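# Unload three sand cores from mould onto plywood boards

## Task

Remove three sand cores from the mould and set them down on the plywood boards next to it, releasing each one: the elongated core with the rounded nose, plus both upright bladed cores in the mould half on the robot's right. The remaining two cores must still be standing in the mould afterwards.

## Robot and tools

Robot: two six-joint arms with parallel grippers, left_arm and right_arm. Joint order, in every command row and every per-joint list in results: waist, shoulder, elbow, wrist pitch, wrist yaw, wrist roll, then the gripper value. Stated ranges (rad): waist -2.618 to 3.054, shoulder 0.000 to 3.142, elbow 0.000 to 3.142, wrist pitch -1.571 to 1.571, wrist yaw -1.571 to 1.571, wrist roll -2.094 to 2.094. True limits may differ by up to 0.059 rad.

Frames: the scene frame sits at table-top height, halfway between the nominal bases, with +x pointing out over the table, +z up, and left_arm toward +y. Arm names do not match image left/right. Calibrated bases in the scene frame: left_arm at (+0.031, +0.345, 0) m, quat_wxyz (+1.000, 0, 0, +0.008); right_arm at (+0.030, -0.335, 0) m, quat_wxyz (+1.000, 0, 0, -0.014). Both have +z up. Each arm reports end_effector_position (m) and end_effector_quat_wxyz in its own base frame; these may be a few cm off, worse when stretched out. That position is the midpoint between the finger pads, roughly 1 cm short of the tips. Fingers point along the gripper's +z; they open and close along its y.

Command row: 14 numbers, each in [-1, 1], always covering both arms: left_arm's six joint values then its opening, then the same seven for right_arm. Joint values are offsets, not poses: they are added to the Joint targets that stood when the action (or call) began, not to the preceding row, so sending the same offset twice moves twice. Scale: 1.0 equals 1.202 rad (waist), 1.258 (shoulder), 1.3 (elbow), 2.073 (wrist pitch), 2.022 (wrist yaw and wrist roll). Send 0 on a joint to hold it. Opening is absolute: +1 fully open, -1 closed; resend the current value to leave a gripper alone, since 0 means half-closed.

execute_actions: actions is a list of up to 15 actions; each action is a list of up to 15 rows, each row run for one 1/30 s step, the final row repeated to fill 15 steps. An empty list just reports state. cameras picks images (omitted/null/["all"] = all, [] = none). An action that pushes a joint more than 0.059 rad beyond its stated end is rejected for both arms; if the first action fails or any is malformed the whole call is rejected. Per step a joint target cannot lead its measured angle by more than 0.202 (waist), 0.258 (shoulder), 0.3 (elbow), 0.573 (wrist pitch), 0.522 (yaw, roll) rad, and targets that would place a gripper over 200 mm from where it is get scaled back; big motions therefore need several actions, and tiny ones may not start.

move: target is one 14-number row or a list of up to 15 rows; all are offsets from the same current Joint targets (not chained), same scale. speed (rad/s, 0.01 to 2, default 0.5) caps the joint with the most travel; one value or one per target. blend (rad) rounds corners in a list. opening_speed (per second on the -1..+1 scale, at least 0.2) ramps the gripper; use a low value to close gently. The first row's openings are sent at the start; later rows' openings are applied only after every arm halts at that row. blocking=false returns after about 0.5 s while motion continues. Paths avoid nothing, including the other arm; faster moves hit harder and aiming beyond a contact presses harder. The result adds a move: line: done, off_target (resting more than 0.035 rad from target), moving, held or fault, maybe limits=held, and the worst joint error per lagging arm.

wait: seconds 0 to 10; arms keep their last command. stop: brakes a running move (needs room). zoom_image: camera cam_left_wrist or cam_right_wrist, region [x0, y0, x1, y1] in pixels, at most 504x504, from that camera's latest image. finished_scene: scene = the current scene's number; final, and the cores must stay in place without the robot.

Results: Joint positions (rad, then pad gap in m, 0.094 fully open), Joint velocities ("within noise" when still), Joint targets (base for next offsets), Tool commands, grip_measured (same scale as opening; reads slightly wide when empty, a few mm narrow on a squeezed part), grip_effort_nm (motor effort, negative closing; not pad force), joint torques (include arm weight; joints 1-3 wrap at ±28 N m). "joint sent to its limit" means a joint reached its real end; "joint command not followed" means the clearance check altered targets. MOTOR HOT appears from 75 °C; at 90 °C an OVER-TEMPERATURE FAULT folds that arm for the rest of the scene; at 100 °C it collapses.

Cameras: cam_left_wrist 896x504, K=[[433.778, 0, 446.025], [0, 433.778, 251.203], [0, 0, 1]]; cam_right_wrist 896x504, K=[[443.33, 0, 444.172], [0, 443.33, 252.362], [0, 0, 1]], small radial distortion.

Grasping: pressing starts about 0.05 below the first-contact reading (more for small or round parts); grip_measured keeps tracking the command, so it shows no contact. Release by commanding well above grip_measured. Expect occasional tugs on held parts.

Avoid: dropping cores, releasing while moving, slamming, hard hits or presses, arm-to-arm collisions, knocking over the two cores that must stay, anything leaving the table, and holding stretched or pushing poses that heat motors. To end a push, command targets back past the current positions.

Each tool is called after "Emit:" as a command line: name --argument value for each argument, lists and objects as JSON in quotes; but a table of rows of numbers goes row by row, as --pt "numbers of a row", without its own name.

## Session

Emit:
execute_actions --actions '[]'

Scene clock: 0.00 s.
left_arm: end_effector_position=(+0.3919, -0.2703, +0.3417) grip_measured=+1.000 grip_effort_nm=n/a end_effector_quat_wxyz=(+0.564, +0.433, +0.543, -0.447) | right_arm: end_effector_position=(+0.3255, +0.0985, +0.1807) grip_measured=+1.000 grip_effort_nm=n/a end_effector_quat_wxyz=(+0.100, -0.217, +0.970, -0.037)
Joint positions: left_arm=[-0.271 1.676 1.232 0.519 1.072 -0.062 0.094] | right_arm=[0.342 1.662 1.591 -1.308 0.097 -0.107 0.094]
Joint velocities: within noise
Joint torques (N m): no reading
Heat: left arm: 32 °C; right arm: 33 °C.
Joint targets: left_arm=[-0.271 1.667 1.240 0.516 1.072 -0.062] | right_arm=[0.342 1.652 1.601 -1.306 0.099 -0.106]
Tool commands: left_gripper/opening=+1.0 right_gripper/opening=+1.0

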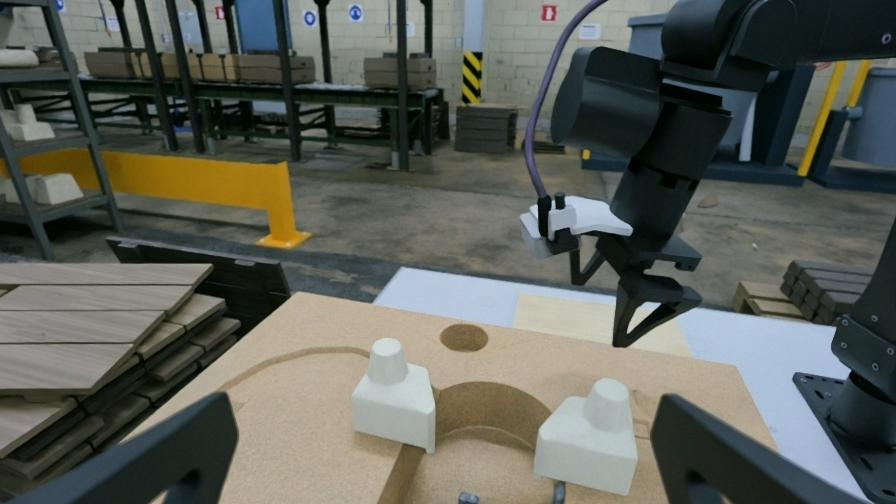

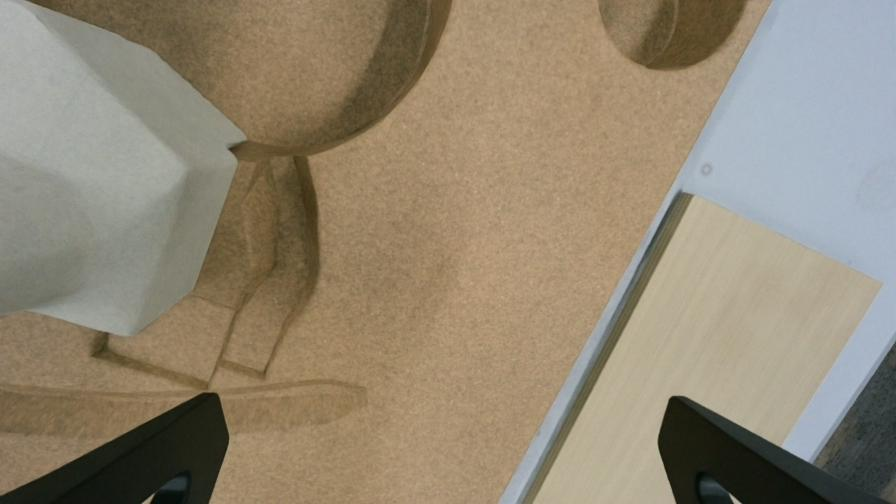

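Emit:
move --target '[-0.2238,-0.2202,0.6369,-0.9624,-0.5302,0.0307,0.35,0.0233,-0.2083,0.3592,-0.0835,-0.049,0.0524,0.35]' --speed 0.9

Scene clock: 8.67 s.
left_arm: end_effector_position=(+0.2605, -0.1540, +0.3940) grip_measured=+0.352 grip_effort_nm=-0.056 end_effector_quat_wxyz=(+0.354, +0.243, +0.897, -0.102) | right_arm: end_effector_position=(+0.2842, +0.1074, +0.3926) grip_measured=+0.353 grip_effort_nm=-0.125 end_effector_quat_wxyz=(+0.361, -0.169, +0.915, +0.062)
Joint positions: left_arm=[-0.532 1.398 2.052 -1.471 0.009 -0.006 0.064] | right_arm=[0.362 1.4 2.047 -1.467 0.007 -0.007 0.064]
Joint velocities: within noise
Joint torques (N m): left_arm=[-0.54 -3.59 4.9 1.68 -0.06 -0.01] | right_arm=[0.72 -3.74 5.72 1.09 -0.08 0.04]
Heat: left arm: 33 °C; right arm: 35 °C.
Joint targets: left_arm=[-0.540 1.390 2.068 -1.479 0.000 0.000] | right_arm=[0.370 1.390 2.068 -1.479 0.000 0.000]
move: done

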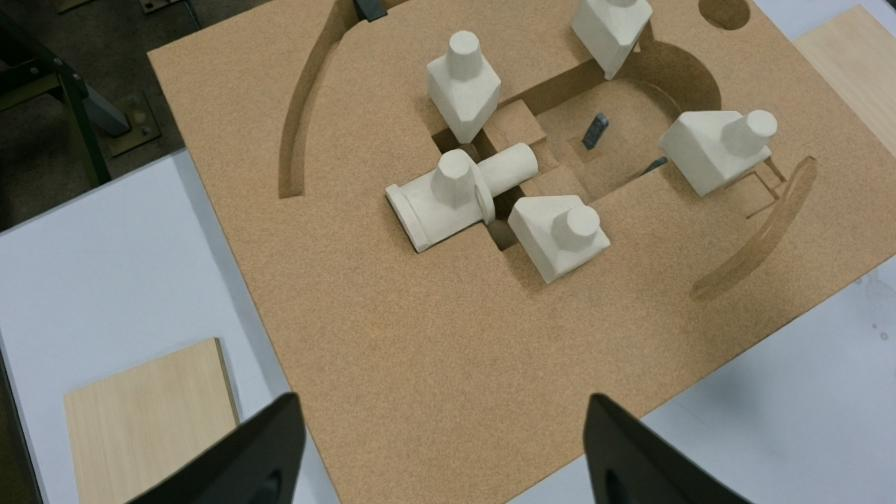

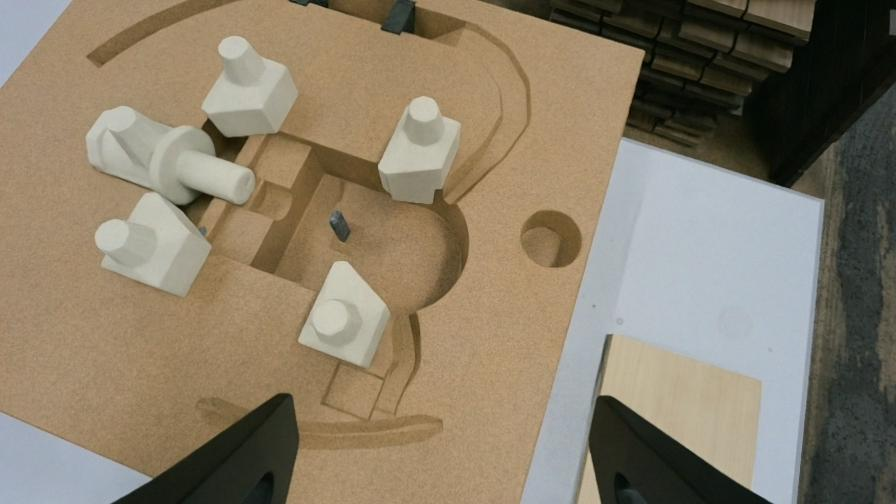

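Emit:
move --target '[-0.0067,0.2344,-0.3983,0.3443,0,0,0.35,0.1722,-0.1304,-0.7088,0.3176,0,0,0.35]' --speed 0.6

Scene clock: 36.10 s.
left_arm: end_effector_position=(+0.3888, -0.2329, +0.2167) grip_measured=+0.352 grip_effort_nm=-0.061 end_effector_quat_wxyz=(+0.317, +0.250, +0.910, -0.092) | right_arm: end_effector_position=(+0.2804, +0.1802, +0.2061) grip_measured=+0.353 grip_effort_nm=-0.125 end_effector_quat_wxyz=(+0.302, -0.269, +0.911, +0.085)
Joint positions: left_arm=[-0.539 1.677 1.555 -0.777 0.008 -0.006 0.064] | right_arm=[0.571 1.247 1.153 -0.84 0.005 -0.006 0.064]
Joint velocities: within noise
Joint torques (N m): left_arm=[-0.73 -6.67 5.07 1.78 -0.06 0.01] | right_arm=[0.57 -5.23 5.35 1.25 -0.06 0.04]
Heat: left arm: 34 °C; right arm: 35 °C.
Joint targets: left_arm=[-0.548 1.685 1.550 -0.766 0.000 0.000] | right_arm=[0.577 1.226 1.146 -0.821 0.000 0.000]
move: done

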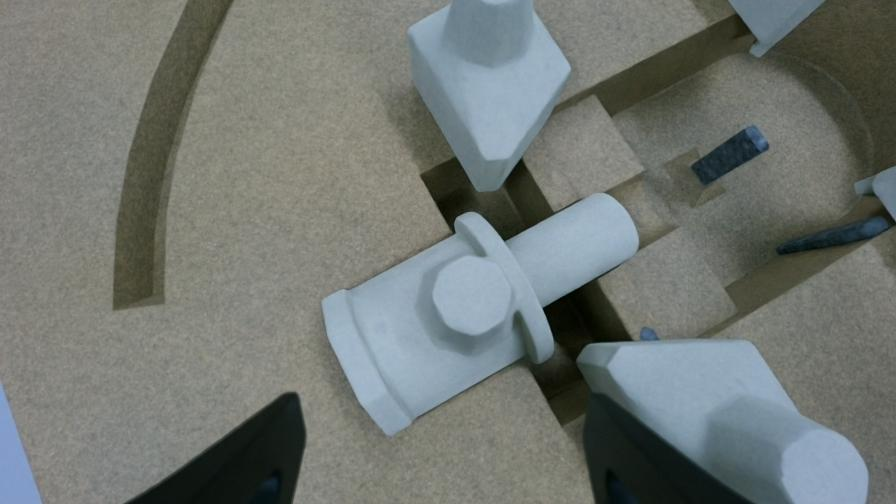

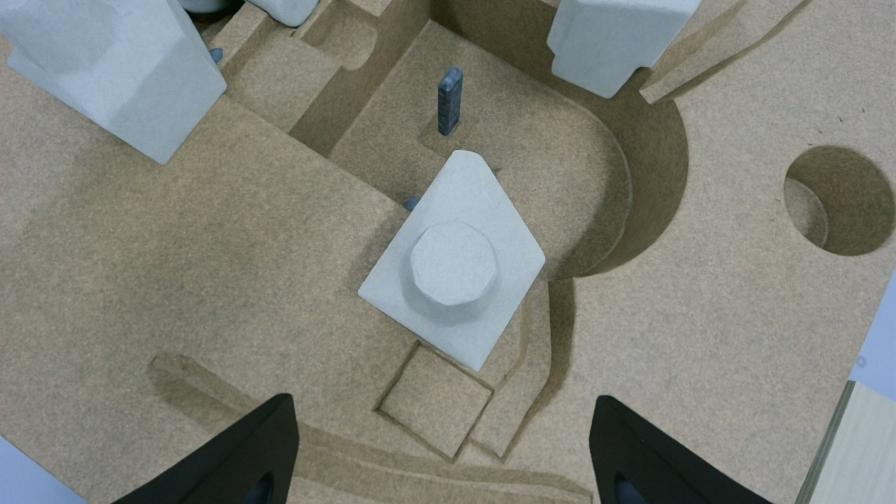

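Emit:
move --target '[-0.015,0.1055,-0.059,0.1015,0,0,0.35,-0.0171,0.1172,-0.0832,0.1238,0,0,0.35]' --speed 0.25

Scene clock: 48.97 s.
left_arm: end_effector_position=(+0.4146, -0.2592, +0.1633) grip_measured=+0.352 grip_effort_nm=-0.066 end_effector_quat_wxyz=(+0.322, +0.258, +0.906, -0.097) | right_arm: end_effector_position=(+0.3143, +0.1990, +0.1611) grip_measured=+0.353 grip_effort_nm=-0.129 end_effector_quat_wxyz=(+0.315, -0.265, +0.907, +0.088)
Joint positions: left_arm=[-0.558 1.801 1.482 -0.566 0.007 -0.006 0.064] | right_arm=[0.564 1.37 1.047 -0.583 0.005 -0.006 0.064]
Joint velocities: within noise
Joint torques (N m): left_arm=[-0.54 -7.19 4.96 1.76 -0.04 0] | right_arm=[-0.66 -4.31 5.31 1.24 -0.07 0.03]
Heat: left arm: 34 °C; right arm: 36 °C.
Joint targets: left_arm=[-0.566 1.817 1.473 -0.555 0.000 0.000] | right_arm=[0.556 1.373 1.038 -0.564 0.000 0.000]
move: done

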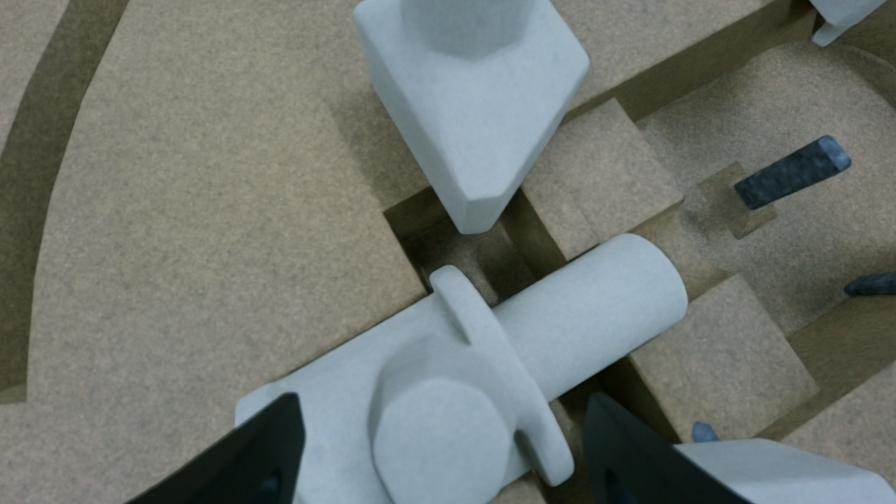

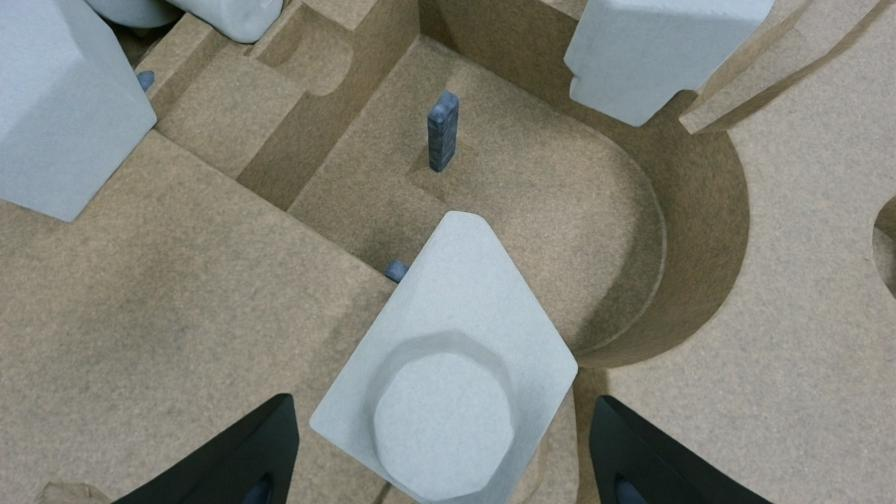

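Emit:
move --pt "0 0.0055 -0.0337 0.0242 0 0 0.35 0 0.0055 -0.0362 0.0255 0 0 0.35" --pt "0 0.0055 -0.0337 0.0242 0 0 -0.45 0 0.0055 -0.0362 0.0255 0 0 -0.45" --speed 0.2 --opening_speed 0.4

Scene clock: 57.07 s.
left_arm: end_effector_position=(+0.4152, -0.2592, +0.1538) grip_measured=-0.277 grip_effort_nm=-0.999 end_effector_quat_wxyz=(+0.326, +0.259, +0.904, -0.097) | right_arm: end_effector_position=(+0.3143, +0.2001, +0.1492) grip_measured=-0.273 grip_effort_nm=-0.999 end_effector_quat_wxyz=(+0.315, -0.264, +0.907, +0.091)
Joint positions: left_arm=[-0.558 1.801 1.439 -0.515 0.006 -0.003 0.034] | right_arm=[0.564 1.375 1.002 -0.529 0 -0.003 0.034]
Joint velocities: within noise
Joint torques (N m): left_arm=[-0.62 -6.79 4.74 1.8 -0.05 -0.03] | right_arm=[-0.66 -4.19 5.23 1.26 -0.01 -0.01]
Heat: left arm: 35 °C; right arm: 36 °C.
Joint targets: left_arm=[-0.566 1.824 1.430 -0.505 0.000 0.000] | right_arm=[0.556 1.380 0.991 -0.511 0.000 0.000]
move: done

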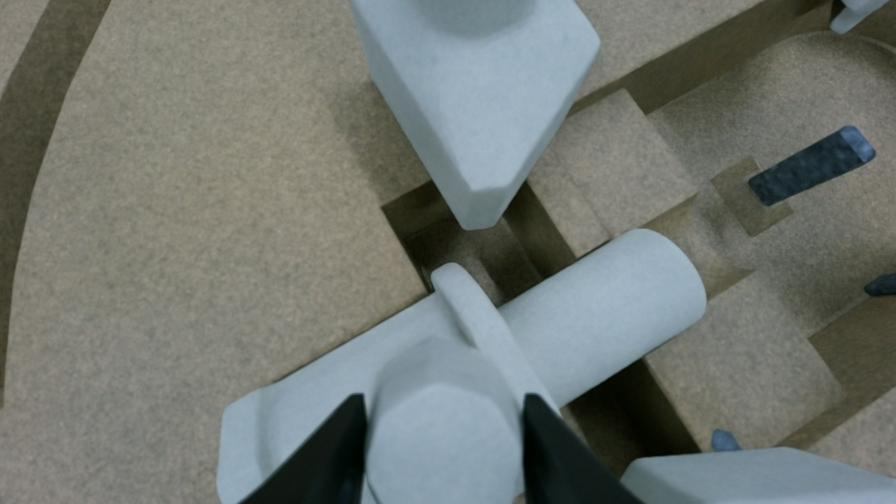

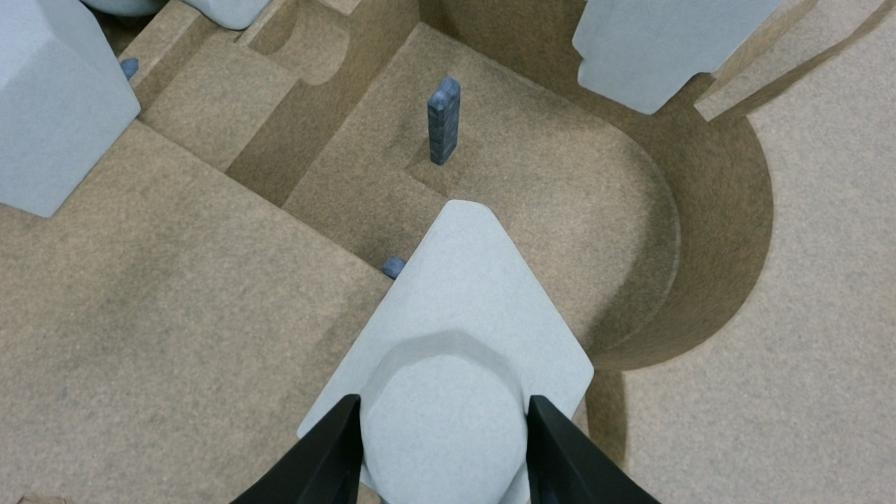

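Emit:
move --pt "0 -0.0025 0.0885 -0.0575 0 0 -0.45 0 0.0016 0.0779 -0.0479 0 0 -0.45" --pt "0 0.017 0.2196 -0.1279 0 0 -0.45 0 0.0188 0.1983 -0.113 0 0 -0.45" --pt "0 0.0612 0.4484 -0.2445 0 0 -0.45 0 0.0421 0.3569 -0.1983 0 0 -0.45" --pt "0.7554 -0.4506 -0.1427 -0.1169 0 0 -0.45 -0.8394 -0.4037 -0.1099 -0.041 0 0 -0.45" --pt "0.7554 -0.4712 -0.3556 0.0041 0 0 -0.45 -0.8394 -0.427 -0.3014 0.0649 0 0 -0.45" --speed '[0.2,0.25,0.35,0.6,0.25]' --blend '[0.02,0.03,0.04,0.03,0]'

Scene clock: 86.87 s.
left_arm: end_effector_position=(+0.3257, +0.1178, +0.1487) grip_measured=-0.279 grip_effort_nm=-0.999 end_effector_quat_wxyz=(+0.310, -0.161, +0.935, +0.057) | right_arm: end_effector_position=(+0.2551, -0.1218, +0.1387) grip_measured=-0.283 grip_effort_nm=-1.009 end_effector_quat_wxyz=(+0.384, +0.203, +0.896, -0.089)
Joint positions: left_arm=[0.34 1.289 0.952 -0.592 -0.007 0.002 0.034] | right_arm=[-0.447 0.874 0.59 -0.475 0.003 -0.003 0.034]
Joint velocities: within noise
Joint torques (N m): left_arm=[0.16 -8.31 6.69 2.64 0.1 -0.08] | right_arm=[-0.44 -3.69 6.9 2.19 -0.04 -0.01]
Heat: left arm: 37 °C; right arm: 37 °C.
Joint targets: left_arm=[0.342 1.231 0.967 -0.496 0.000 0.000] | right_arm=[-0.453 0.843 0.599 -0.376 0.000 0.000]
move: off_target (left_arm, right_arm); left_arm: the wrist pitch is farthest, 0.095 rad from its target; right_arm: the wrist pitch is farthest, 0.099 rad from its target

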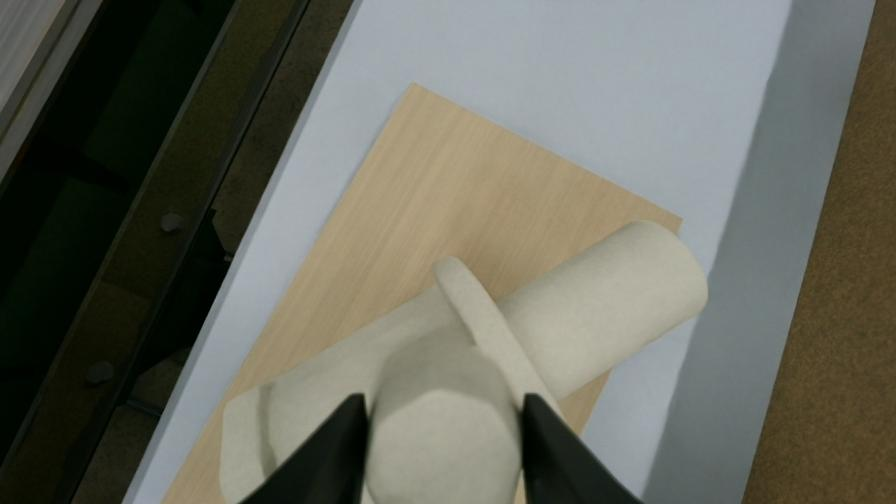

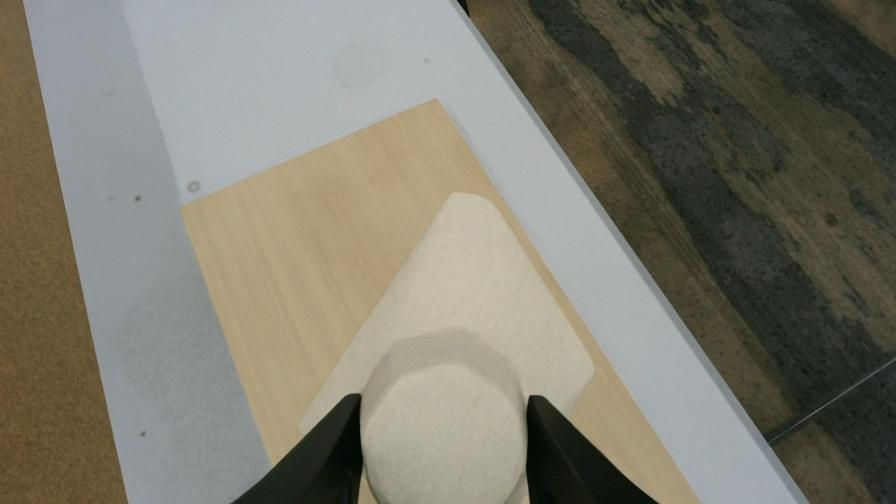

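Emit:
move --pt "0.0333 0.0063 -0.0722 0.0491 0 0 -0.45 0 -0.0281 -0.0995 0.0695 0 0 -0.45" --pt "0.0333 0.0144 -0.1134 0.0798 0 0 -0.45 0 -0.0187 -0.1432 0.1026 0 0 -0.45" --speed '[0.15,0.06]' --blend '[0.02,0]'

Scene clock: 102.97 s.
left_arm: end_effector_position=(+0.3213, +0.1284, +0.1185) grip_measured=-0.279 grip_effort_nm=-0.999 end_effector_quat_wxyz=(+0.323, -0.176, +0.928, +0.064) | right_arm: end_effector_position=(+0.2535, -0.1210, +0.1064) grip_measured=-0.283 grip_effort_nm=-0.999 end_effector_quat_wxyz=(+0.411, +0.200, +0.884, -0.095)
Joint positions: left_arm=[0.374 1.288 0.811 -0.423 -0.006 0.002 0.034] | right_arm=[-0.447 0.838 0.405 -0.268 0.003 -0.003 0.034]
Joint velocities: within noise
Joint torques (N m): left_arm=[0.62 -6.76 6.09 2.65 0.08 -0.08] | right_arm=[-0.46 -2.4 6.74 2.26 -0.04 -0.01]
Heat: left arm: 39 °C; right arm: 42 °C.
Joint targets: left_arm=[0.382 1.249 0.820 -0.331 0.000 0.000] | right_arm=[-0.453 0.819 0.413 -0.164 0.000 0.000]
move: off_target (left_arm, right_arm); left_arm: the wrist pitch is farthest, 0.092 rad from its target; right_arm: the wrist pitch is farthest, 0.104 rad from its target

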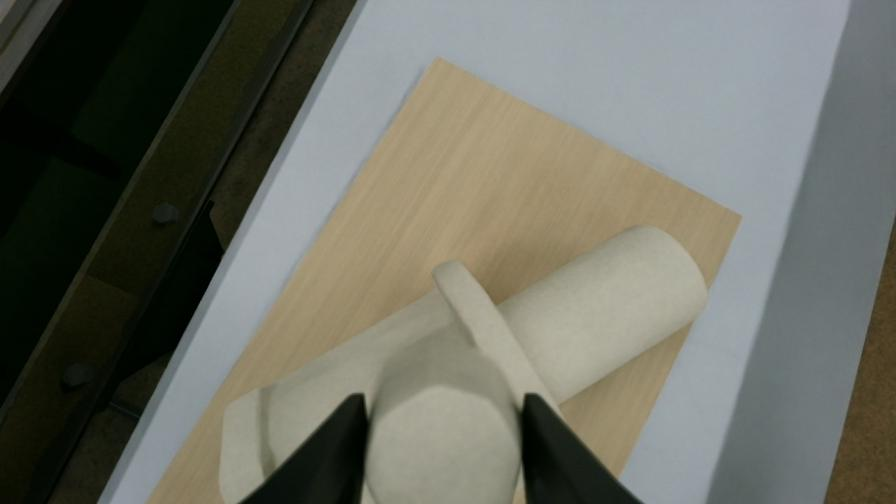

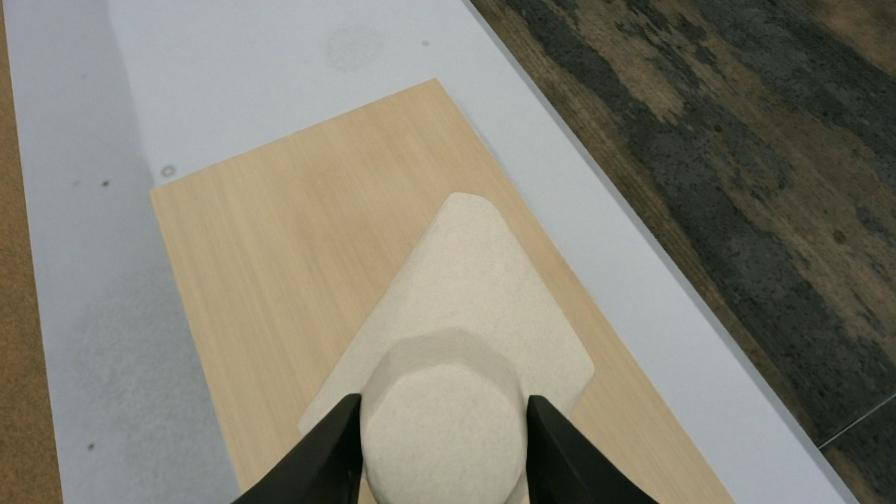

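Emit:
move --target '[0,0.0057,-0.0214,0.0169,0,0,-0.45,0,0.0077,-0.0228,0.019,0,0,-0.45]' --speed 0.05

Scene clock: 107.70 s.
left_arm: end_effector_position=(+0.3256, +0.1299, +0.1182) grip_measured=-0.279 grip_effort_nm=-0.994 end_effector_quat_wxyz=(+0.337, -0.175, +0.923, +0.067) | right_arm: end_effector_position=(+0.2536, -0.1211, +0.1011) grip_measured=-0.283 grip_effort_nm=-1.009 end_effector_quat_wxyz=(+0.415, +0.200, +0.882, -0.096)
Joint positions: left_arm=[0.374 1.288 0.791 -0.372 -0.005 0.002 0.034] | right_arm=[-0.447 0.838 0.376 -0.229 0.003 -0.003 0.034]
Joint velocities: within noise
Joint torques (N m): left_arm=[0.7 -6.28 5.53 2.53 0.08 -0.07] | right_arm=[-0.43 -1.59 6.69 2.27 -0.04 -0.01]
Heat: left arm: 40 °C; right arm: 42 °C.
Joint targets: left_arm=[0.382 1.257 0.792 -0.296 0.000 0.000] | right_arm=[-0.453 0.829 0.383 -0.124 0.000 0.000]
move: off_target (left_arm, right_arm); left_arm: the wrist pitch is farthest, 0.076 rad from its target; right_arm: the wrist pitch is farthest, 0.104 rad from its target

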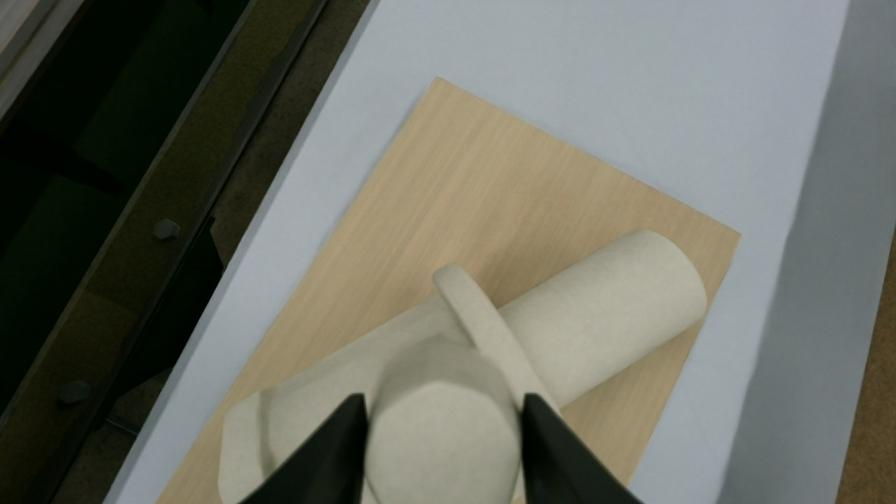

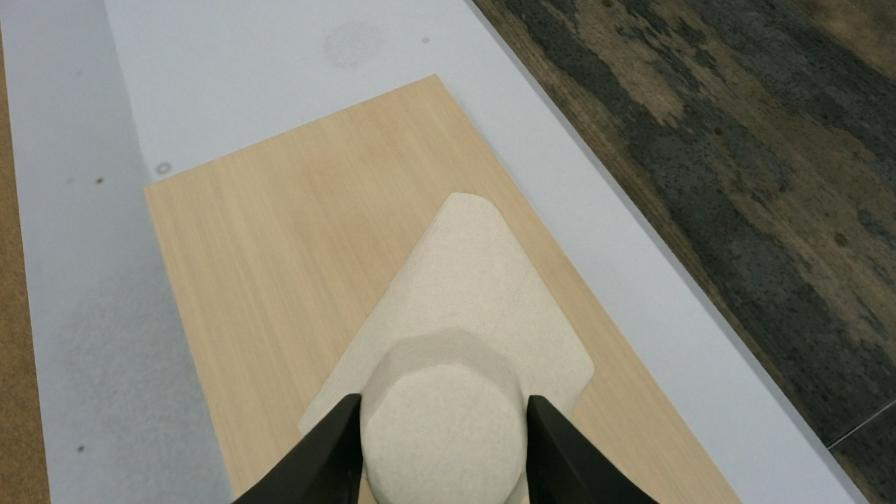

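Emit:
move --target '[0,0,0,0,0,0,0.1,0,0.0095,-0.0225,0.0199,0,0,-0.45]' --speed 0.05 --opening_speed 0.25

Scene clock: 115.33 s.
left_arm: end_effector_position=(+0.3369, +0.1341, +0.1311) grip_measured=+0.098 grip_effort_nm=0.129 end_effector_quat_wxyz=(+0.370, -0.172, +0.910, +0.072) | right_arm: end_effector_position=(+0.2567, -0.1225, +0.0986) grip_measured=-0.283 grip_effort_nm=-0.999 end_effector_quat_wxyz=(+0.425, +0.199, +0.878, -0.099)
Joint positions: left_arm=[0.374 1.282 0.791 -0.306 -0.004 0.002 0.052] | right_arm=[-0.447 0.848 0.351 -0.171 0.003 -0.003 0.034]
Joint velocities: within noise
Joint torques (N m): left_arm=[0.69 -5.81 5.57 1.9 0.08 -0.07] | right_arm=[-0.44 -1.42 6.32 2.16 -0.04 -0.01]
Heat: left arm: 40 °C; right arm: 44 °C.
Joint targets: left_arm=[0.382 1.257 0.792 -0.296 0.000 0.000] | right_arm=[-0.453 0.841 0.354 -0.083 0.000 0.000]
move: off_target (right_arm); right_arm: the wrist pitch is farthest, 0.088 rad from its target

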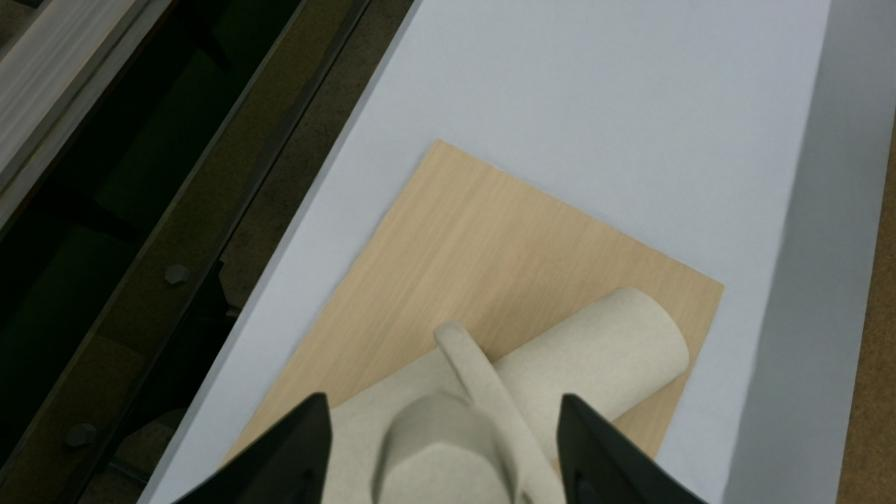

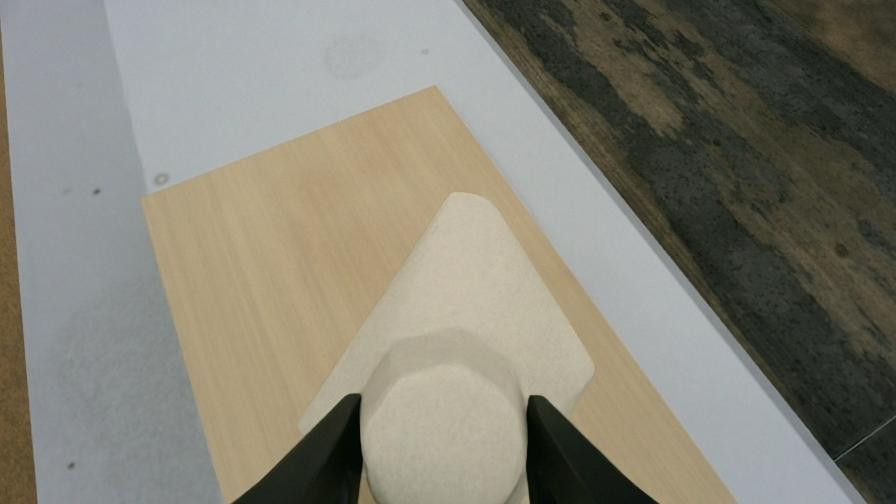

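Emit:
move --pt "0 0 0 0 0 0 0.5 0 0 0 0 0 0 0.0" --pt "0 0.0115 0.34 -0.2058 0 0 0.5 0 0 0 0 0 0 0.0" --speed 0.3 --opening_speed 0.25

Scene clock: 123.63 s.
left_arm: end_effector_position=(+0.3429, +0.1365, +0.2382) grip_measured=+0.498 grip_effort_nm=0.125 end_effector_quat_wxyz=(+0.375, -0.172, +0.908, +0.073) | right_arm: end_effector_position=(+0.2665, -0.1256, +0.1124) grip_measured=-0.003 grip_effort_nm=0.178 end_effector_quat_wxyz=(+0.456, +0.194, +0.863, -0.102)
Joint positions: left_arm=[0.374 1.282 1.211 -0.714 -0.004 0.002 0.07] | right_arm=[-0.447 0.848 0.351 -0.102 -0.006 -0.003 0.047]
Joint velocities: within noise
Joint torques (N m): left_arm=[0.59 -4.77 7.54 1.72 0.07 -0.1] | right_arm=[-0.44 -1.46 6.41 1.57 0.04 -0.01]
Heat: left arm: 40 °C; right arm: 43 °C.
Joint targets: left_arm=[0.382 1.271 1.234 -0.723 0.000 0.000] | right_arm=[-0.453 0.841 0.354 -0.083 -0.001 0.000]
move: done

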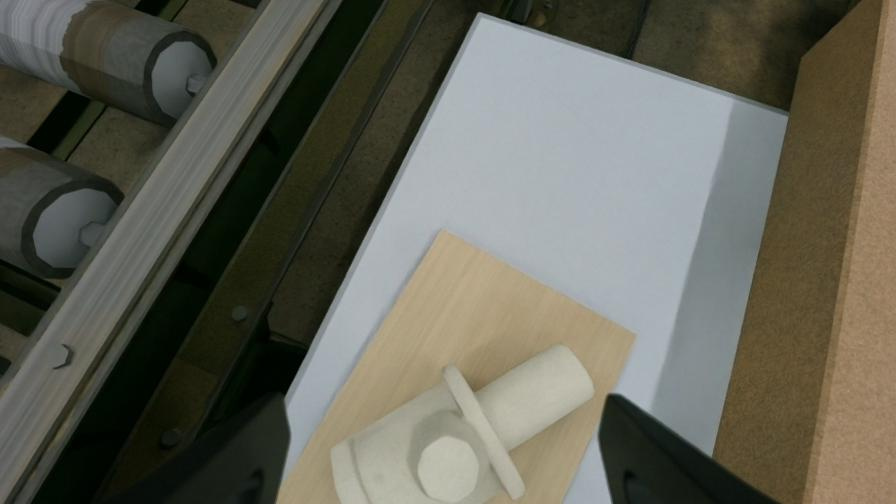

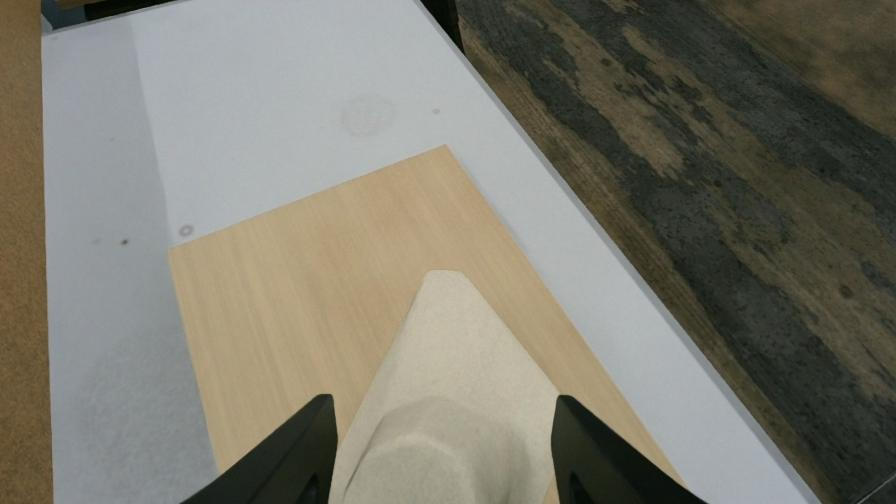

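Emit:
move --pt "0 0 0 0 0 0 0.5 0 0 0 0 0 0 0.5" --pt "0 0 0 0 0 0 0.5 0 -0.0352 0.3638 -0.2495 0 0 0.5" --speed 0.3 --opening_speed 0.25 --cameras '["cam_right_wrist"]'

Scene clock: 132.53 s.
left_arm: end_effector_position=(+0.3427, +0.1364, +0.2380) grip_measured=+0.498 grip_effort_nm=0.129 end_effector_quat_wxyz=(+0.375, -0.172, +0.908, +0.073) | right_arm: end_effector_position=(+0.2607, -0.1228, +0.2267) grip_measured=+0.497 grip_effort_nm=0.183 end_effector_quat_wxyz=(+0.456, +0.194, +0.863, -0.102)
Joint positions: left_arm=[0.374 1.282 1.211 -0.716 -0.004 0.002 0.07] | right_arm=[-0.447 0.807 0.797 -0.589 -0.006 -0.003 0.07]
Joint velocities: within noise
Joint torques (N m): left_arm=[0.69 -4.74 7.54 1.72 0.08 -0.08] | right_arm=[-0.46 -1.43 8.53 1.28 0.04 -0.01]
Heat: left arm: 39 °C; right arm: 42 °C.
Joint targets: left_arm=[0.382 1.271 1.234 -0.723 0.000 0.000] | right_arm=[-0.453 0.797 0.827 -0.600 -0.001 0.000]
move: done
Images, in order (width x height): cam_right_wrist 896x504.

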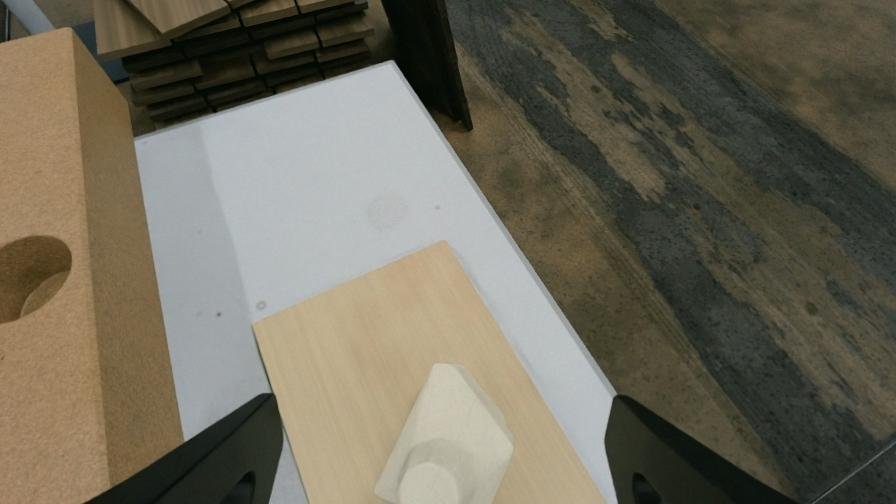

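Emit:
move --target '[0,0,0,0,0,0,0.5,0.7005,0.8304,0.695,-0.0911,0,0,0.35]' --speed 0.8 --cameras '["cam_right_wrist"]'

Scene clock: 143.57 s.
left_arm: end_effector_position=(+0.3427, +0.1364, +0.2380) grip_measured=+0.498 grip_effort_nm=0.125 end_effector_quat_wxyz=(+0.375, -0.172, +0.908, +0.073) | right_arm: end_effector_position=(+0.4533, +0.1911, +0.2002) grip_measured=+0.353 grip_effort_nm=-0.129 end_effector_quat_wxyz=(+0.314, -0.188, +0.929, +0.064)
Joint positions: left_arm=[0.374 1.282 1.211 -0.716 -0.004 0.002 0.07] | right_arm=[0.395 1.84 1.698 -0.777 -0.004 -0.002 0.064]
Joint velocities: within noise
Joint torques (N m): left_arm=[0.64 -4.77 7.51 1.72 0.08 -0.08] | right_arm=[-0.46 -8.28 8.58 0.92 0.03 -0.01]
Heat: left arm: 39 °C; right arm: 41 °C.
Joint targets: left_arm=[0.382 1.271 1.234 -0.723 0.000 0.000] | right_arm=[0.390 1.841 1.730 -0.789 0.000 0.000]
move: done
Images, in order (width x height): cam_right_wrist 896x504.

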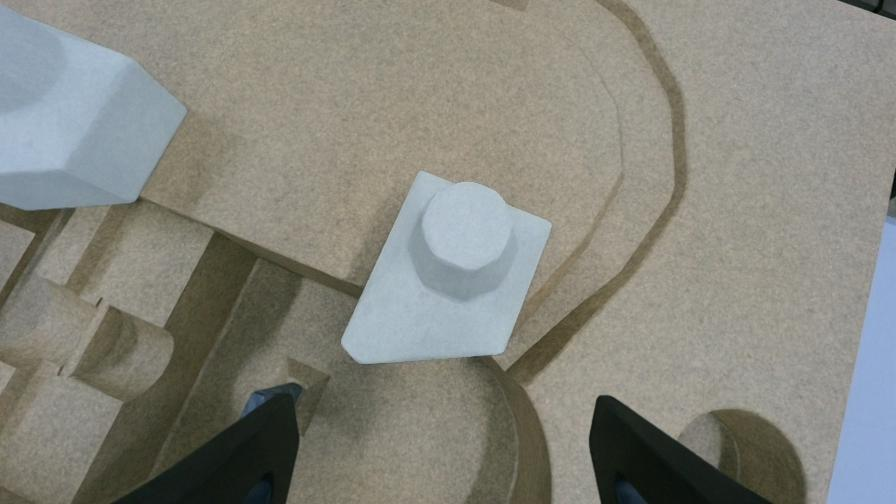

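Emit:
move --pt "0 0 0 0 0 0 0.5 -0.01 0.1505 0.0375 0.0678 0 0 0.35" --pt "0 0 0 0 0 0 0.5 -0.01 0.1505 0.0375 0.0678 0 0 -0.45" --speed 0.25 --opening_speed 0.4 --cameras '["cam_right_wrist"]'

Scene clock: 158.03 s.
left_arm: end_effector_position=(+0.3427, +0.1364, +0.2380) grip_measured=+0.498 grip_effort_nm=0.120 end_effector_quat_wxyz=(+0.375, -0.172, +0.908, +0.073) | right_arm: end_effector_position=(+0.4963, +0.2036, +0.1527) grip_measured=-0.307 grip_effort_nm=-0.994 end_effector_quat_wxyz=(+0.310, -0.177, +0.932, +0.066)
Joint positions: left_arm=[0.374 1.282 1.211 -0.716 -0.004 0.002 0.07] | right_arm=[0.385 2.022 1.762 -0.667 -0.007 0.012 0.033]
Joint velocities: within noise
Joint torques (N m): left_arm=[0.62 -4.67 7.56 1.72 0.05 -0.09] | right_arm=[-0.65 -9.07 7.35 1.23 0.05 -0.17]
Heat: left arm: 39 °C; right arm: 39 °C.
Joint targets: left_arm=[0.382 1.271 1.234 -0.723 0.000 0.000] | right_arm=[0.377 2.031 1.779 -0.648 -0.001 0.000]
move: done
Images, in order (width x height): cam_right_wrist 896x504.

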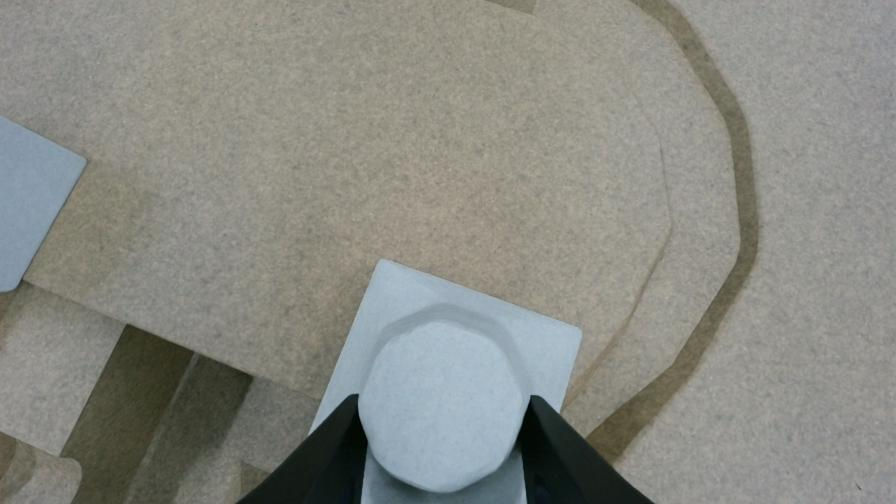

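Emit:
move --pt "0 0 0 0 0 0 0.5 0 0.0106 0.0552 -0.0282 0 0 -0.45" --pt "0 0 0 0 0 0 0.5 0 0.0455 0.2144 -0.1068 0 0 -0.45" --pt "0 0 0 0 0 0 0.5 0 0.0645 0.387 -0.2036 0 0 -0.45" --pt "0 0 0 0 0 0 0.5 -0.5807 -0.3893 -0.1901 -0.1653 -0.0495 0 -0.45" --pt "0 0 0 0 0 0 0.5 -0.5807 -0.4091 -0.4081 -0.0406 -0.0495 0 -0.45" --speed '[0.2,0.25,0.35,0.6,0.25]' --blend '[0.02,0.03,0.05,0.03,0]' --cameras '["cam_right_wrist"]'

Scene clock: 174.93 s.
left_arm: end_effector_position=(+0.3427, +0.1364, +0.2380) grip_measured=+0.498 grip_effort_nm=0.120 end_effector_quat_wxyz=(+0.375, -0.172, +0.908, +0.073) | right_arm: end_effector_position=(+0.3669, -0.1049, +0.1423) grip_measured=-0.315 grip_effort_nm=-1.009 end_effector_quat_wxyz=(+0.236, +0.149, +0.960, +0.006)
Joint positions: left_arm=[0.374 1.282 1.211 -0.716 -0.004 0.002 0.07] | right_arm=[-0.322 1.562 1.246 -0.785 -0.088 0.006 0.032]
Joint velocities: within noise
Joint torques (N m): left_arm=[0.66 -4.75 7.56 1.72 0.08 -0.09] | right_arm=[0.17 -9.76 6.02 1.29 -0.18 -0.11]
Heat: left arm: 39 °C; right arm: 41 °C.
Joint targets: left_arm=[0.382 1.271 1.234 -0.723 0.000 0.000] | right_arm=[-0.320 1.516 1.249 -0.733 -0.101 0.000]
move: off_target (right_arm); right_arm: the wrist pitch is farthest, 0.053 rad from its target
Images, in order (width x height): cam_right_wrist 896x504.

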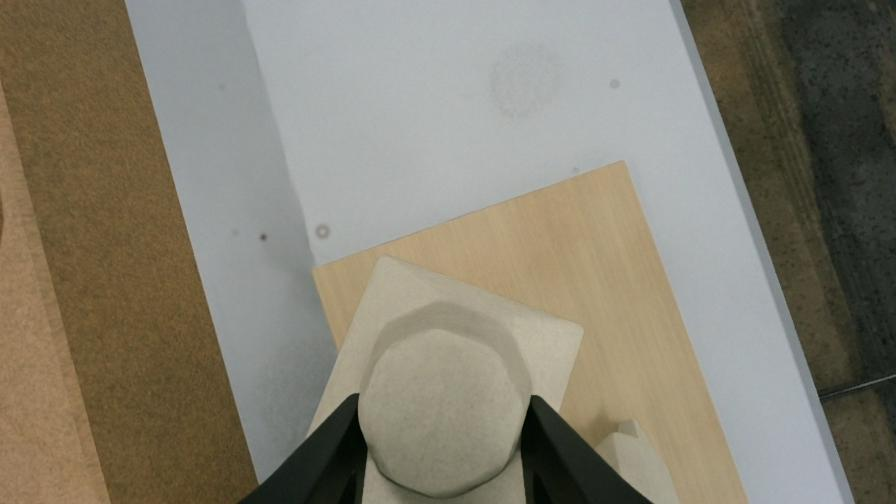

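Emit:
move --pt "0 0 0 0 0 0 0.5 0 0.0043 -0.0579 0.0389 0 0 -0.45" --pt "0 0 0 0 0 0 0.5 0 0.0097 -0.093 0.0642 0 0 -0.45" --speed '[0.12,0.06]' --blend '[0.01,0]' --cameras '["cam_right_wrist"]'

Scene clock: 184.33 s.
left_arm: end_effector_position=(+0.3427, +0.1364, +0.2380) grip_measured=+0.498 grip_effort_nm=0.120 end_effector_quat_wxyz=(+0.375, -0.172, +0.908, +0.073) | right_arm: end_effector_position=(+0.3627, -0.1034, +0.1212) grip_measured=-0.405 grip_effort_nm=-1.004 end_effector_quat_wxyz=(+0.248, +0.148, +0.958, +0.005)
Joint positions: left_arm=[0.374 1.282 1.211 -0.716 -0.004 0.002 0.07] | right_arm=[-0.323 1.537 1.126 -0.666 -0.091 0.006 0.028]
Joint velocities: within noise
Joint torques (N m): left_arm=[0.65 -4.72 7.51 1.7 0.05 -0.07] | right_arm=[0.24 -6.38 5.94 1.49 -0.14 -0.11]
Heat: left arm: 39 °C; right arm: 41 °C.
Joint targets: left_arm=[0.382 1.271 1.234 -0.723 0.000 0.000] | right_arm=[-0.321 1.529 1.128 -0.600 -0.100 0.000]
move: off_target (right_arm); right_arm: the wrist pitch is farthest, 0.066 rad from its target
Images, in order (width x height): cam_right_wrist 896x504.

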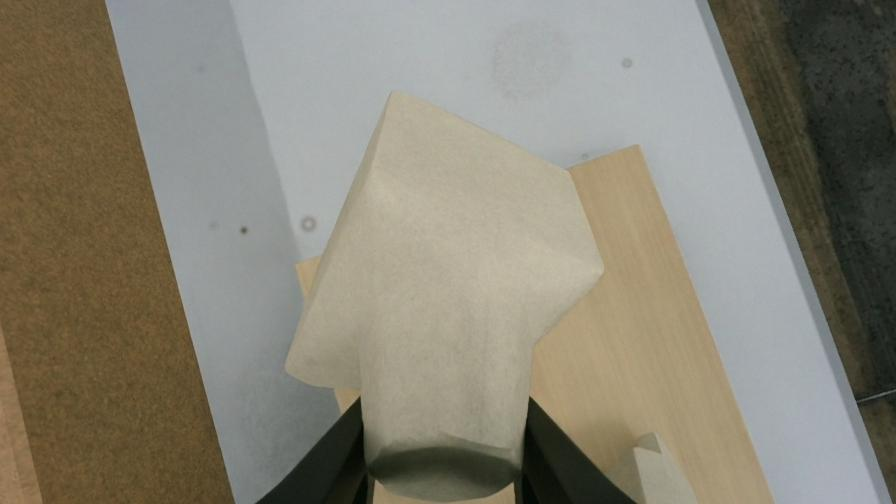

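Emit:
move --target '[-1.0,-0.4229,-0.3831,0.2055,0,0,0.35,0,0,0,0,0,0,-0.45]' --speed 0.9

Emit:
zoom_image --camera "cam_left_wrist" --region '[560, 0, 840, 240]'

Scene clock: 194.13 s.
left_arm: end_effector_position=(+0.2133, -0.2235, +0.2815) grip_measured=+0.352 grip_effort_nm=-0.056 end_effector_quat_wxyz=(+0.541, +0.320, +0.742, -0.232) | right_arm: end_effector_position=(+0.3630, -0.1035, +0.1213) grip_measured=-0.405 grip_effort_nm=-1.004 end_effector_quat_wxyz=(+0.248, +0.148, +0.957, +0.005)
Joint positions: left_arm=[-0.813 0.752 0.747 -0.307 -0.001 0.002 0.064] | right_arm=[-0.323 1.537 1.126 -0.665 -0.091 0.006 0.028]
Joint velocities: within noise
Joint torques (N m): left_arm=[-0.51 -1.29 4.97 2.29 0.01 -0.08] | right_arm=[0.23 -6.41 5.94 1.49 -0.14 -0.1]
Heat: left arm: 39 °C; right arm: 40 °C.
Joint targets: left_arm=[-0.820 0.739 0.736 -0.297 0.000 0.000] | right_arm=[-0.321 1.529 1.128 -0.599 -0.100 0.000]
move: off_target (right_arm); right_arm: the wrist pitch is farthest, 0.065 rad from its target

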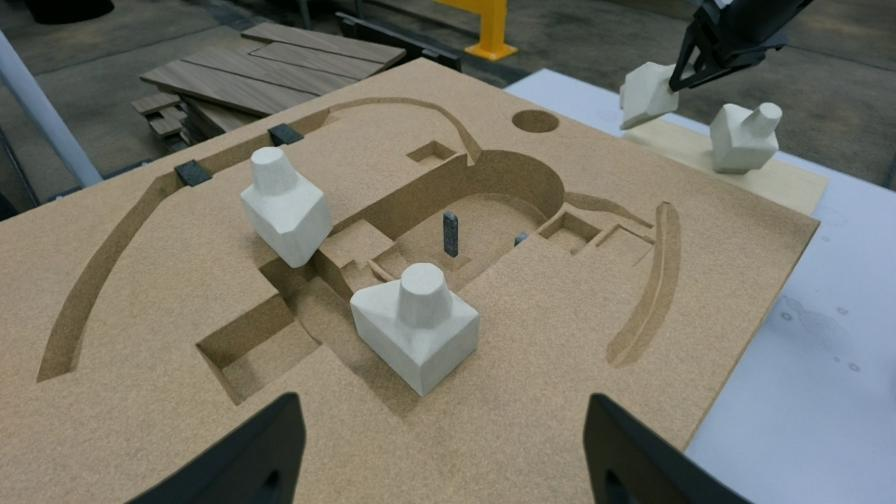

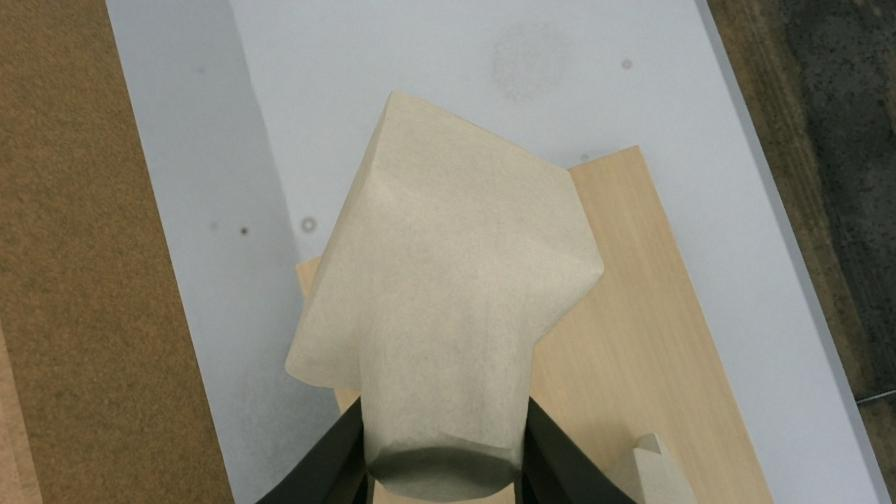

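Scaled by 1.800.

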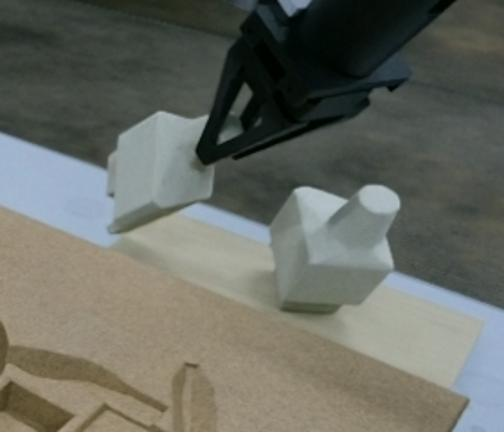

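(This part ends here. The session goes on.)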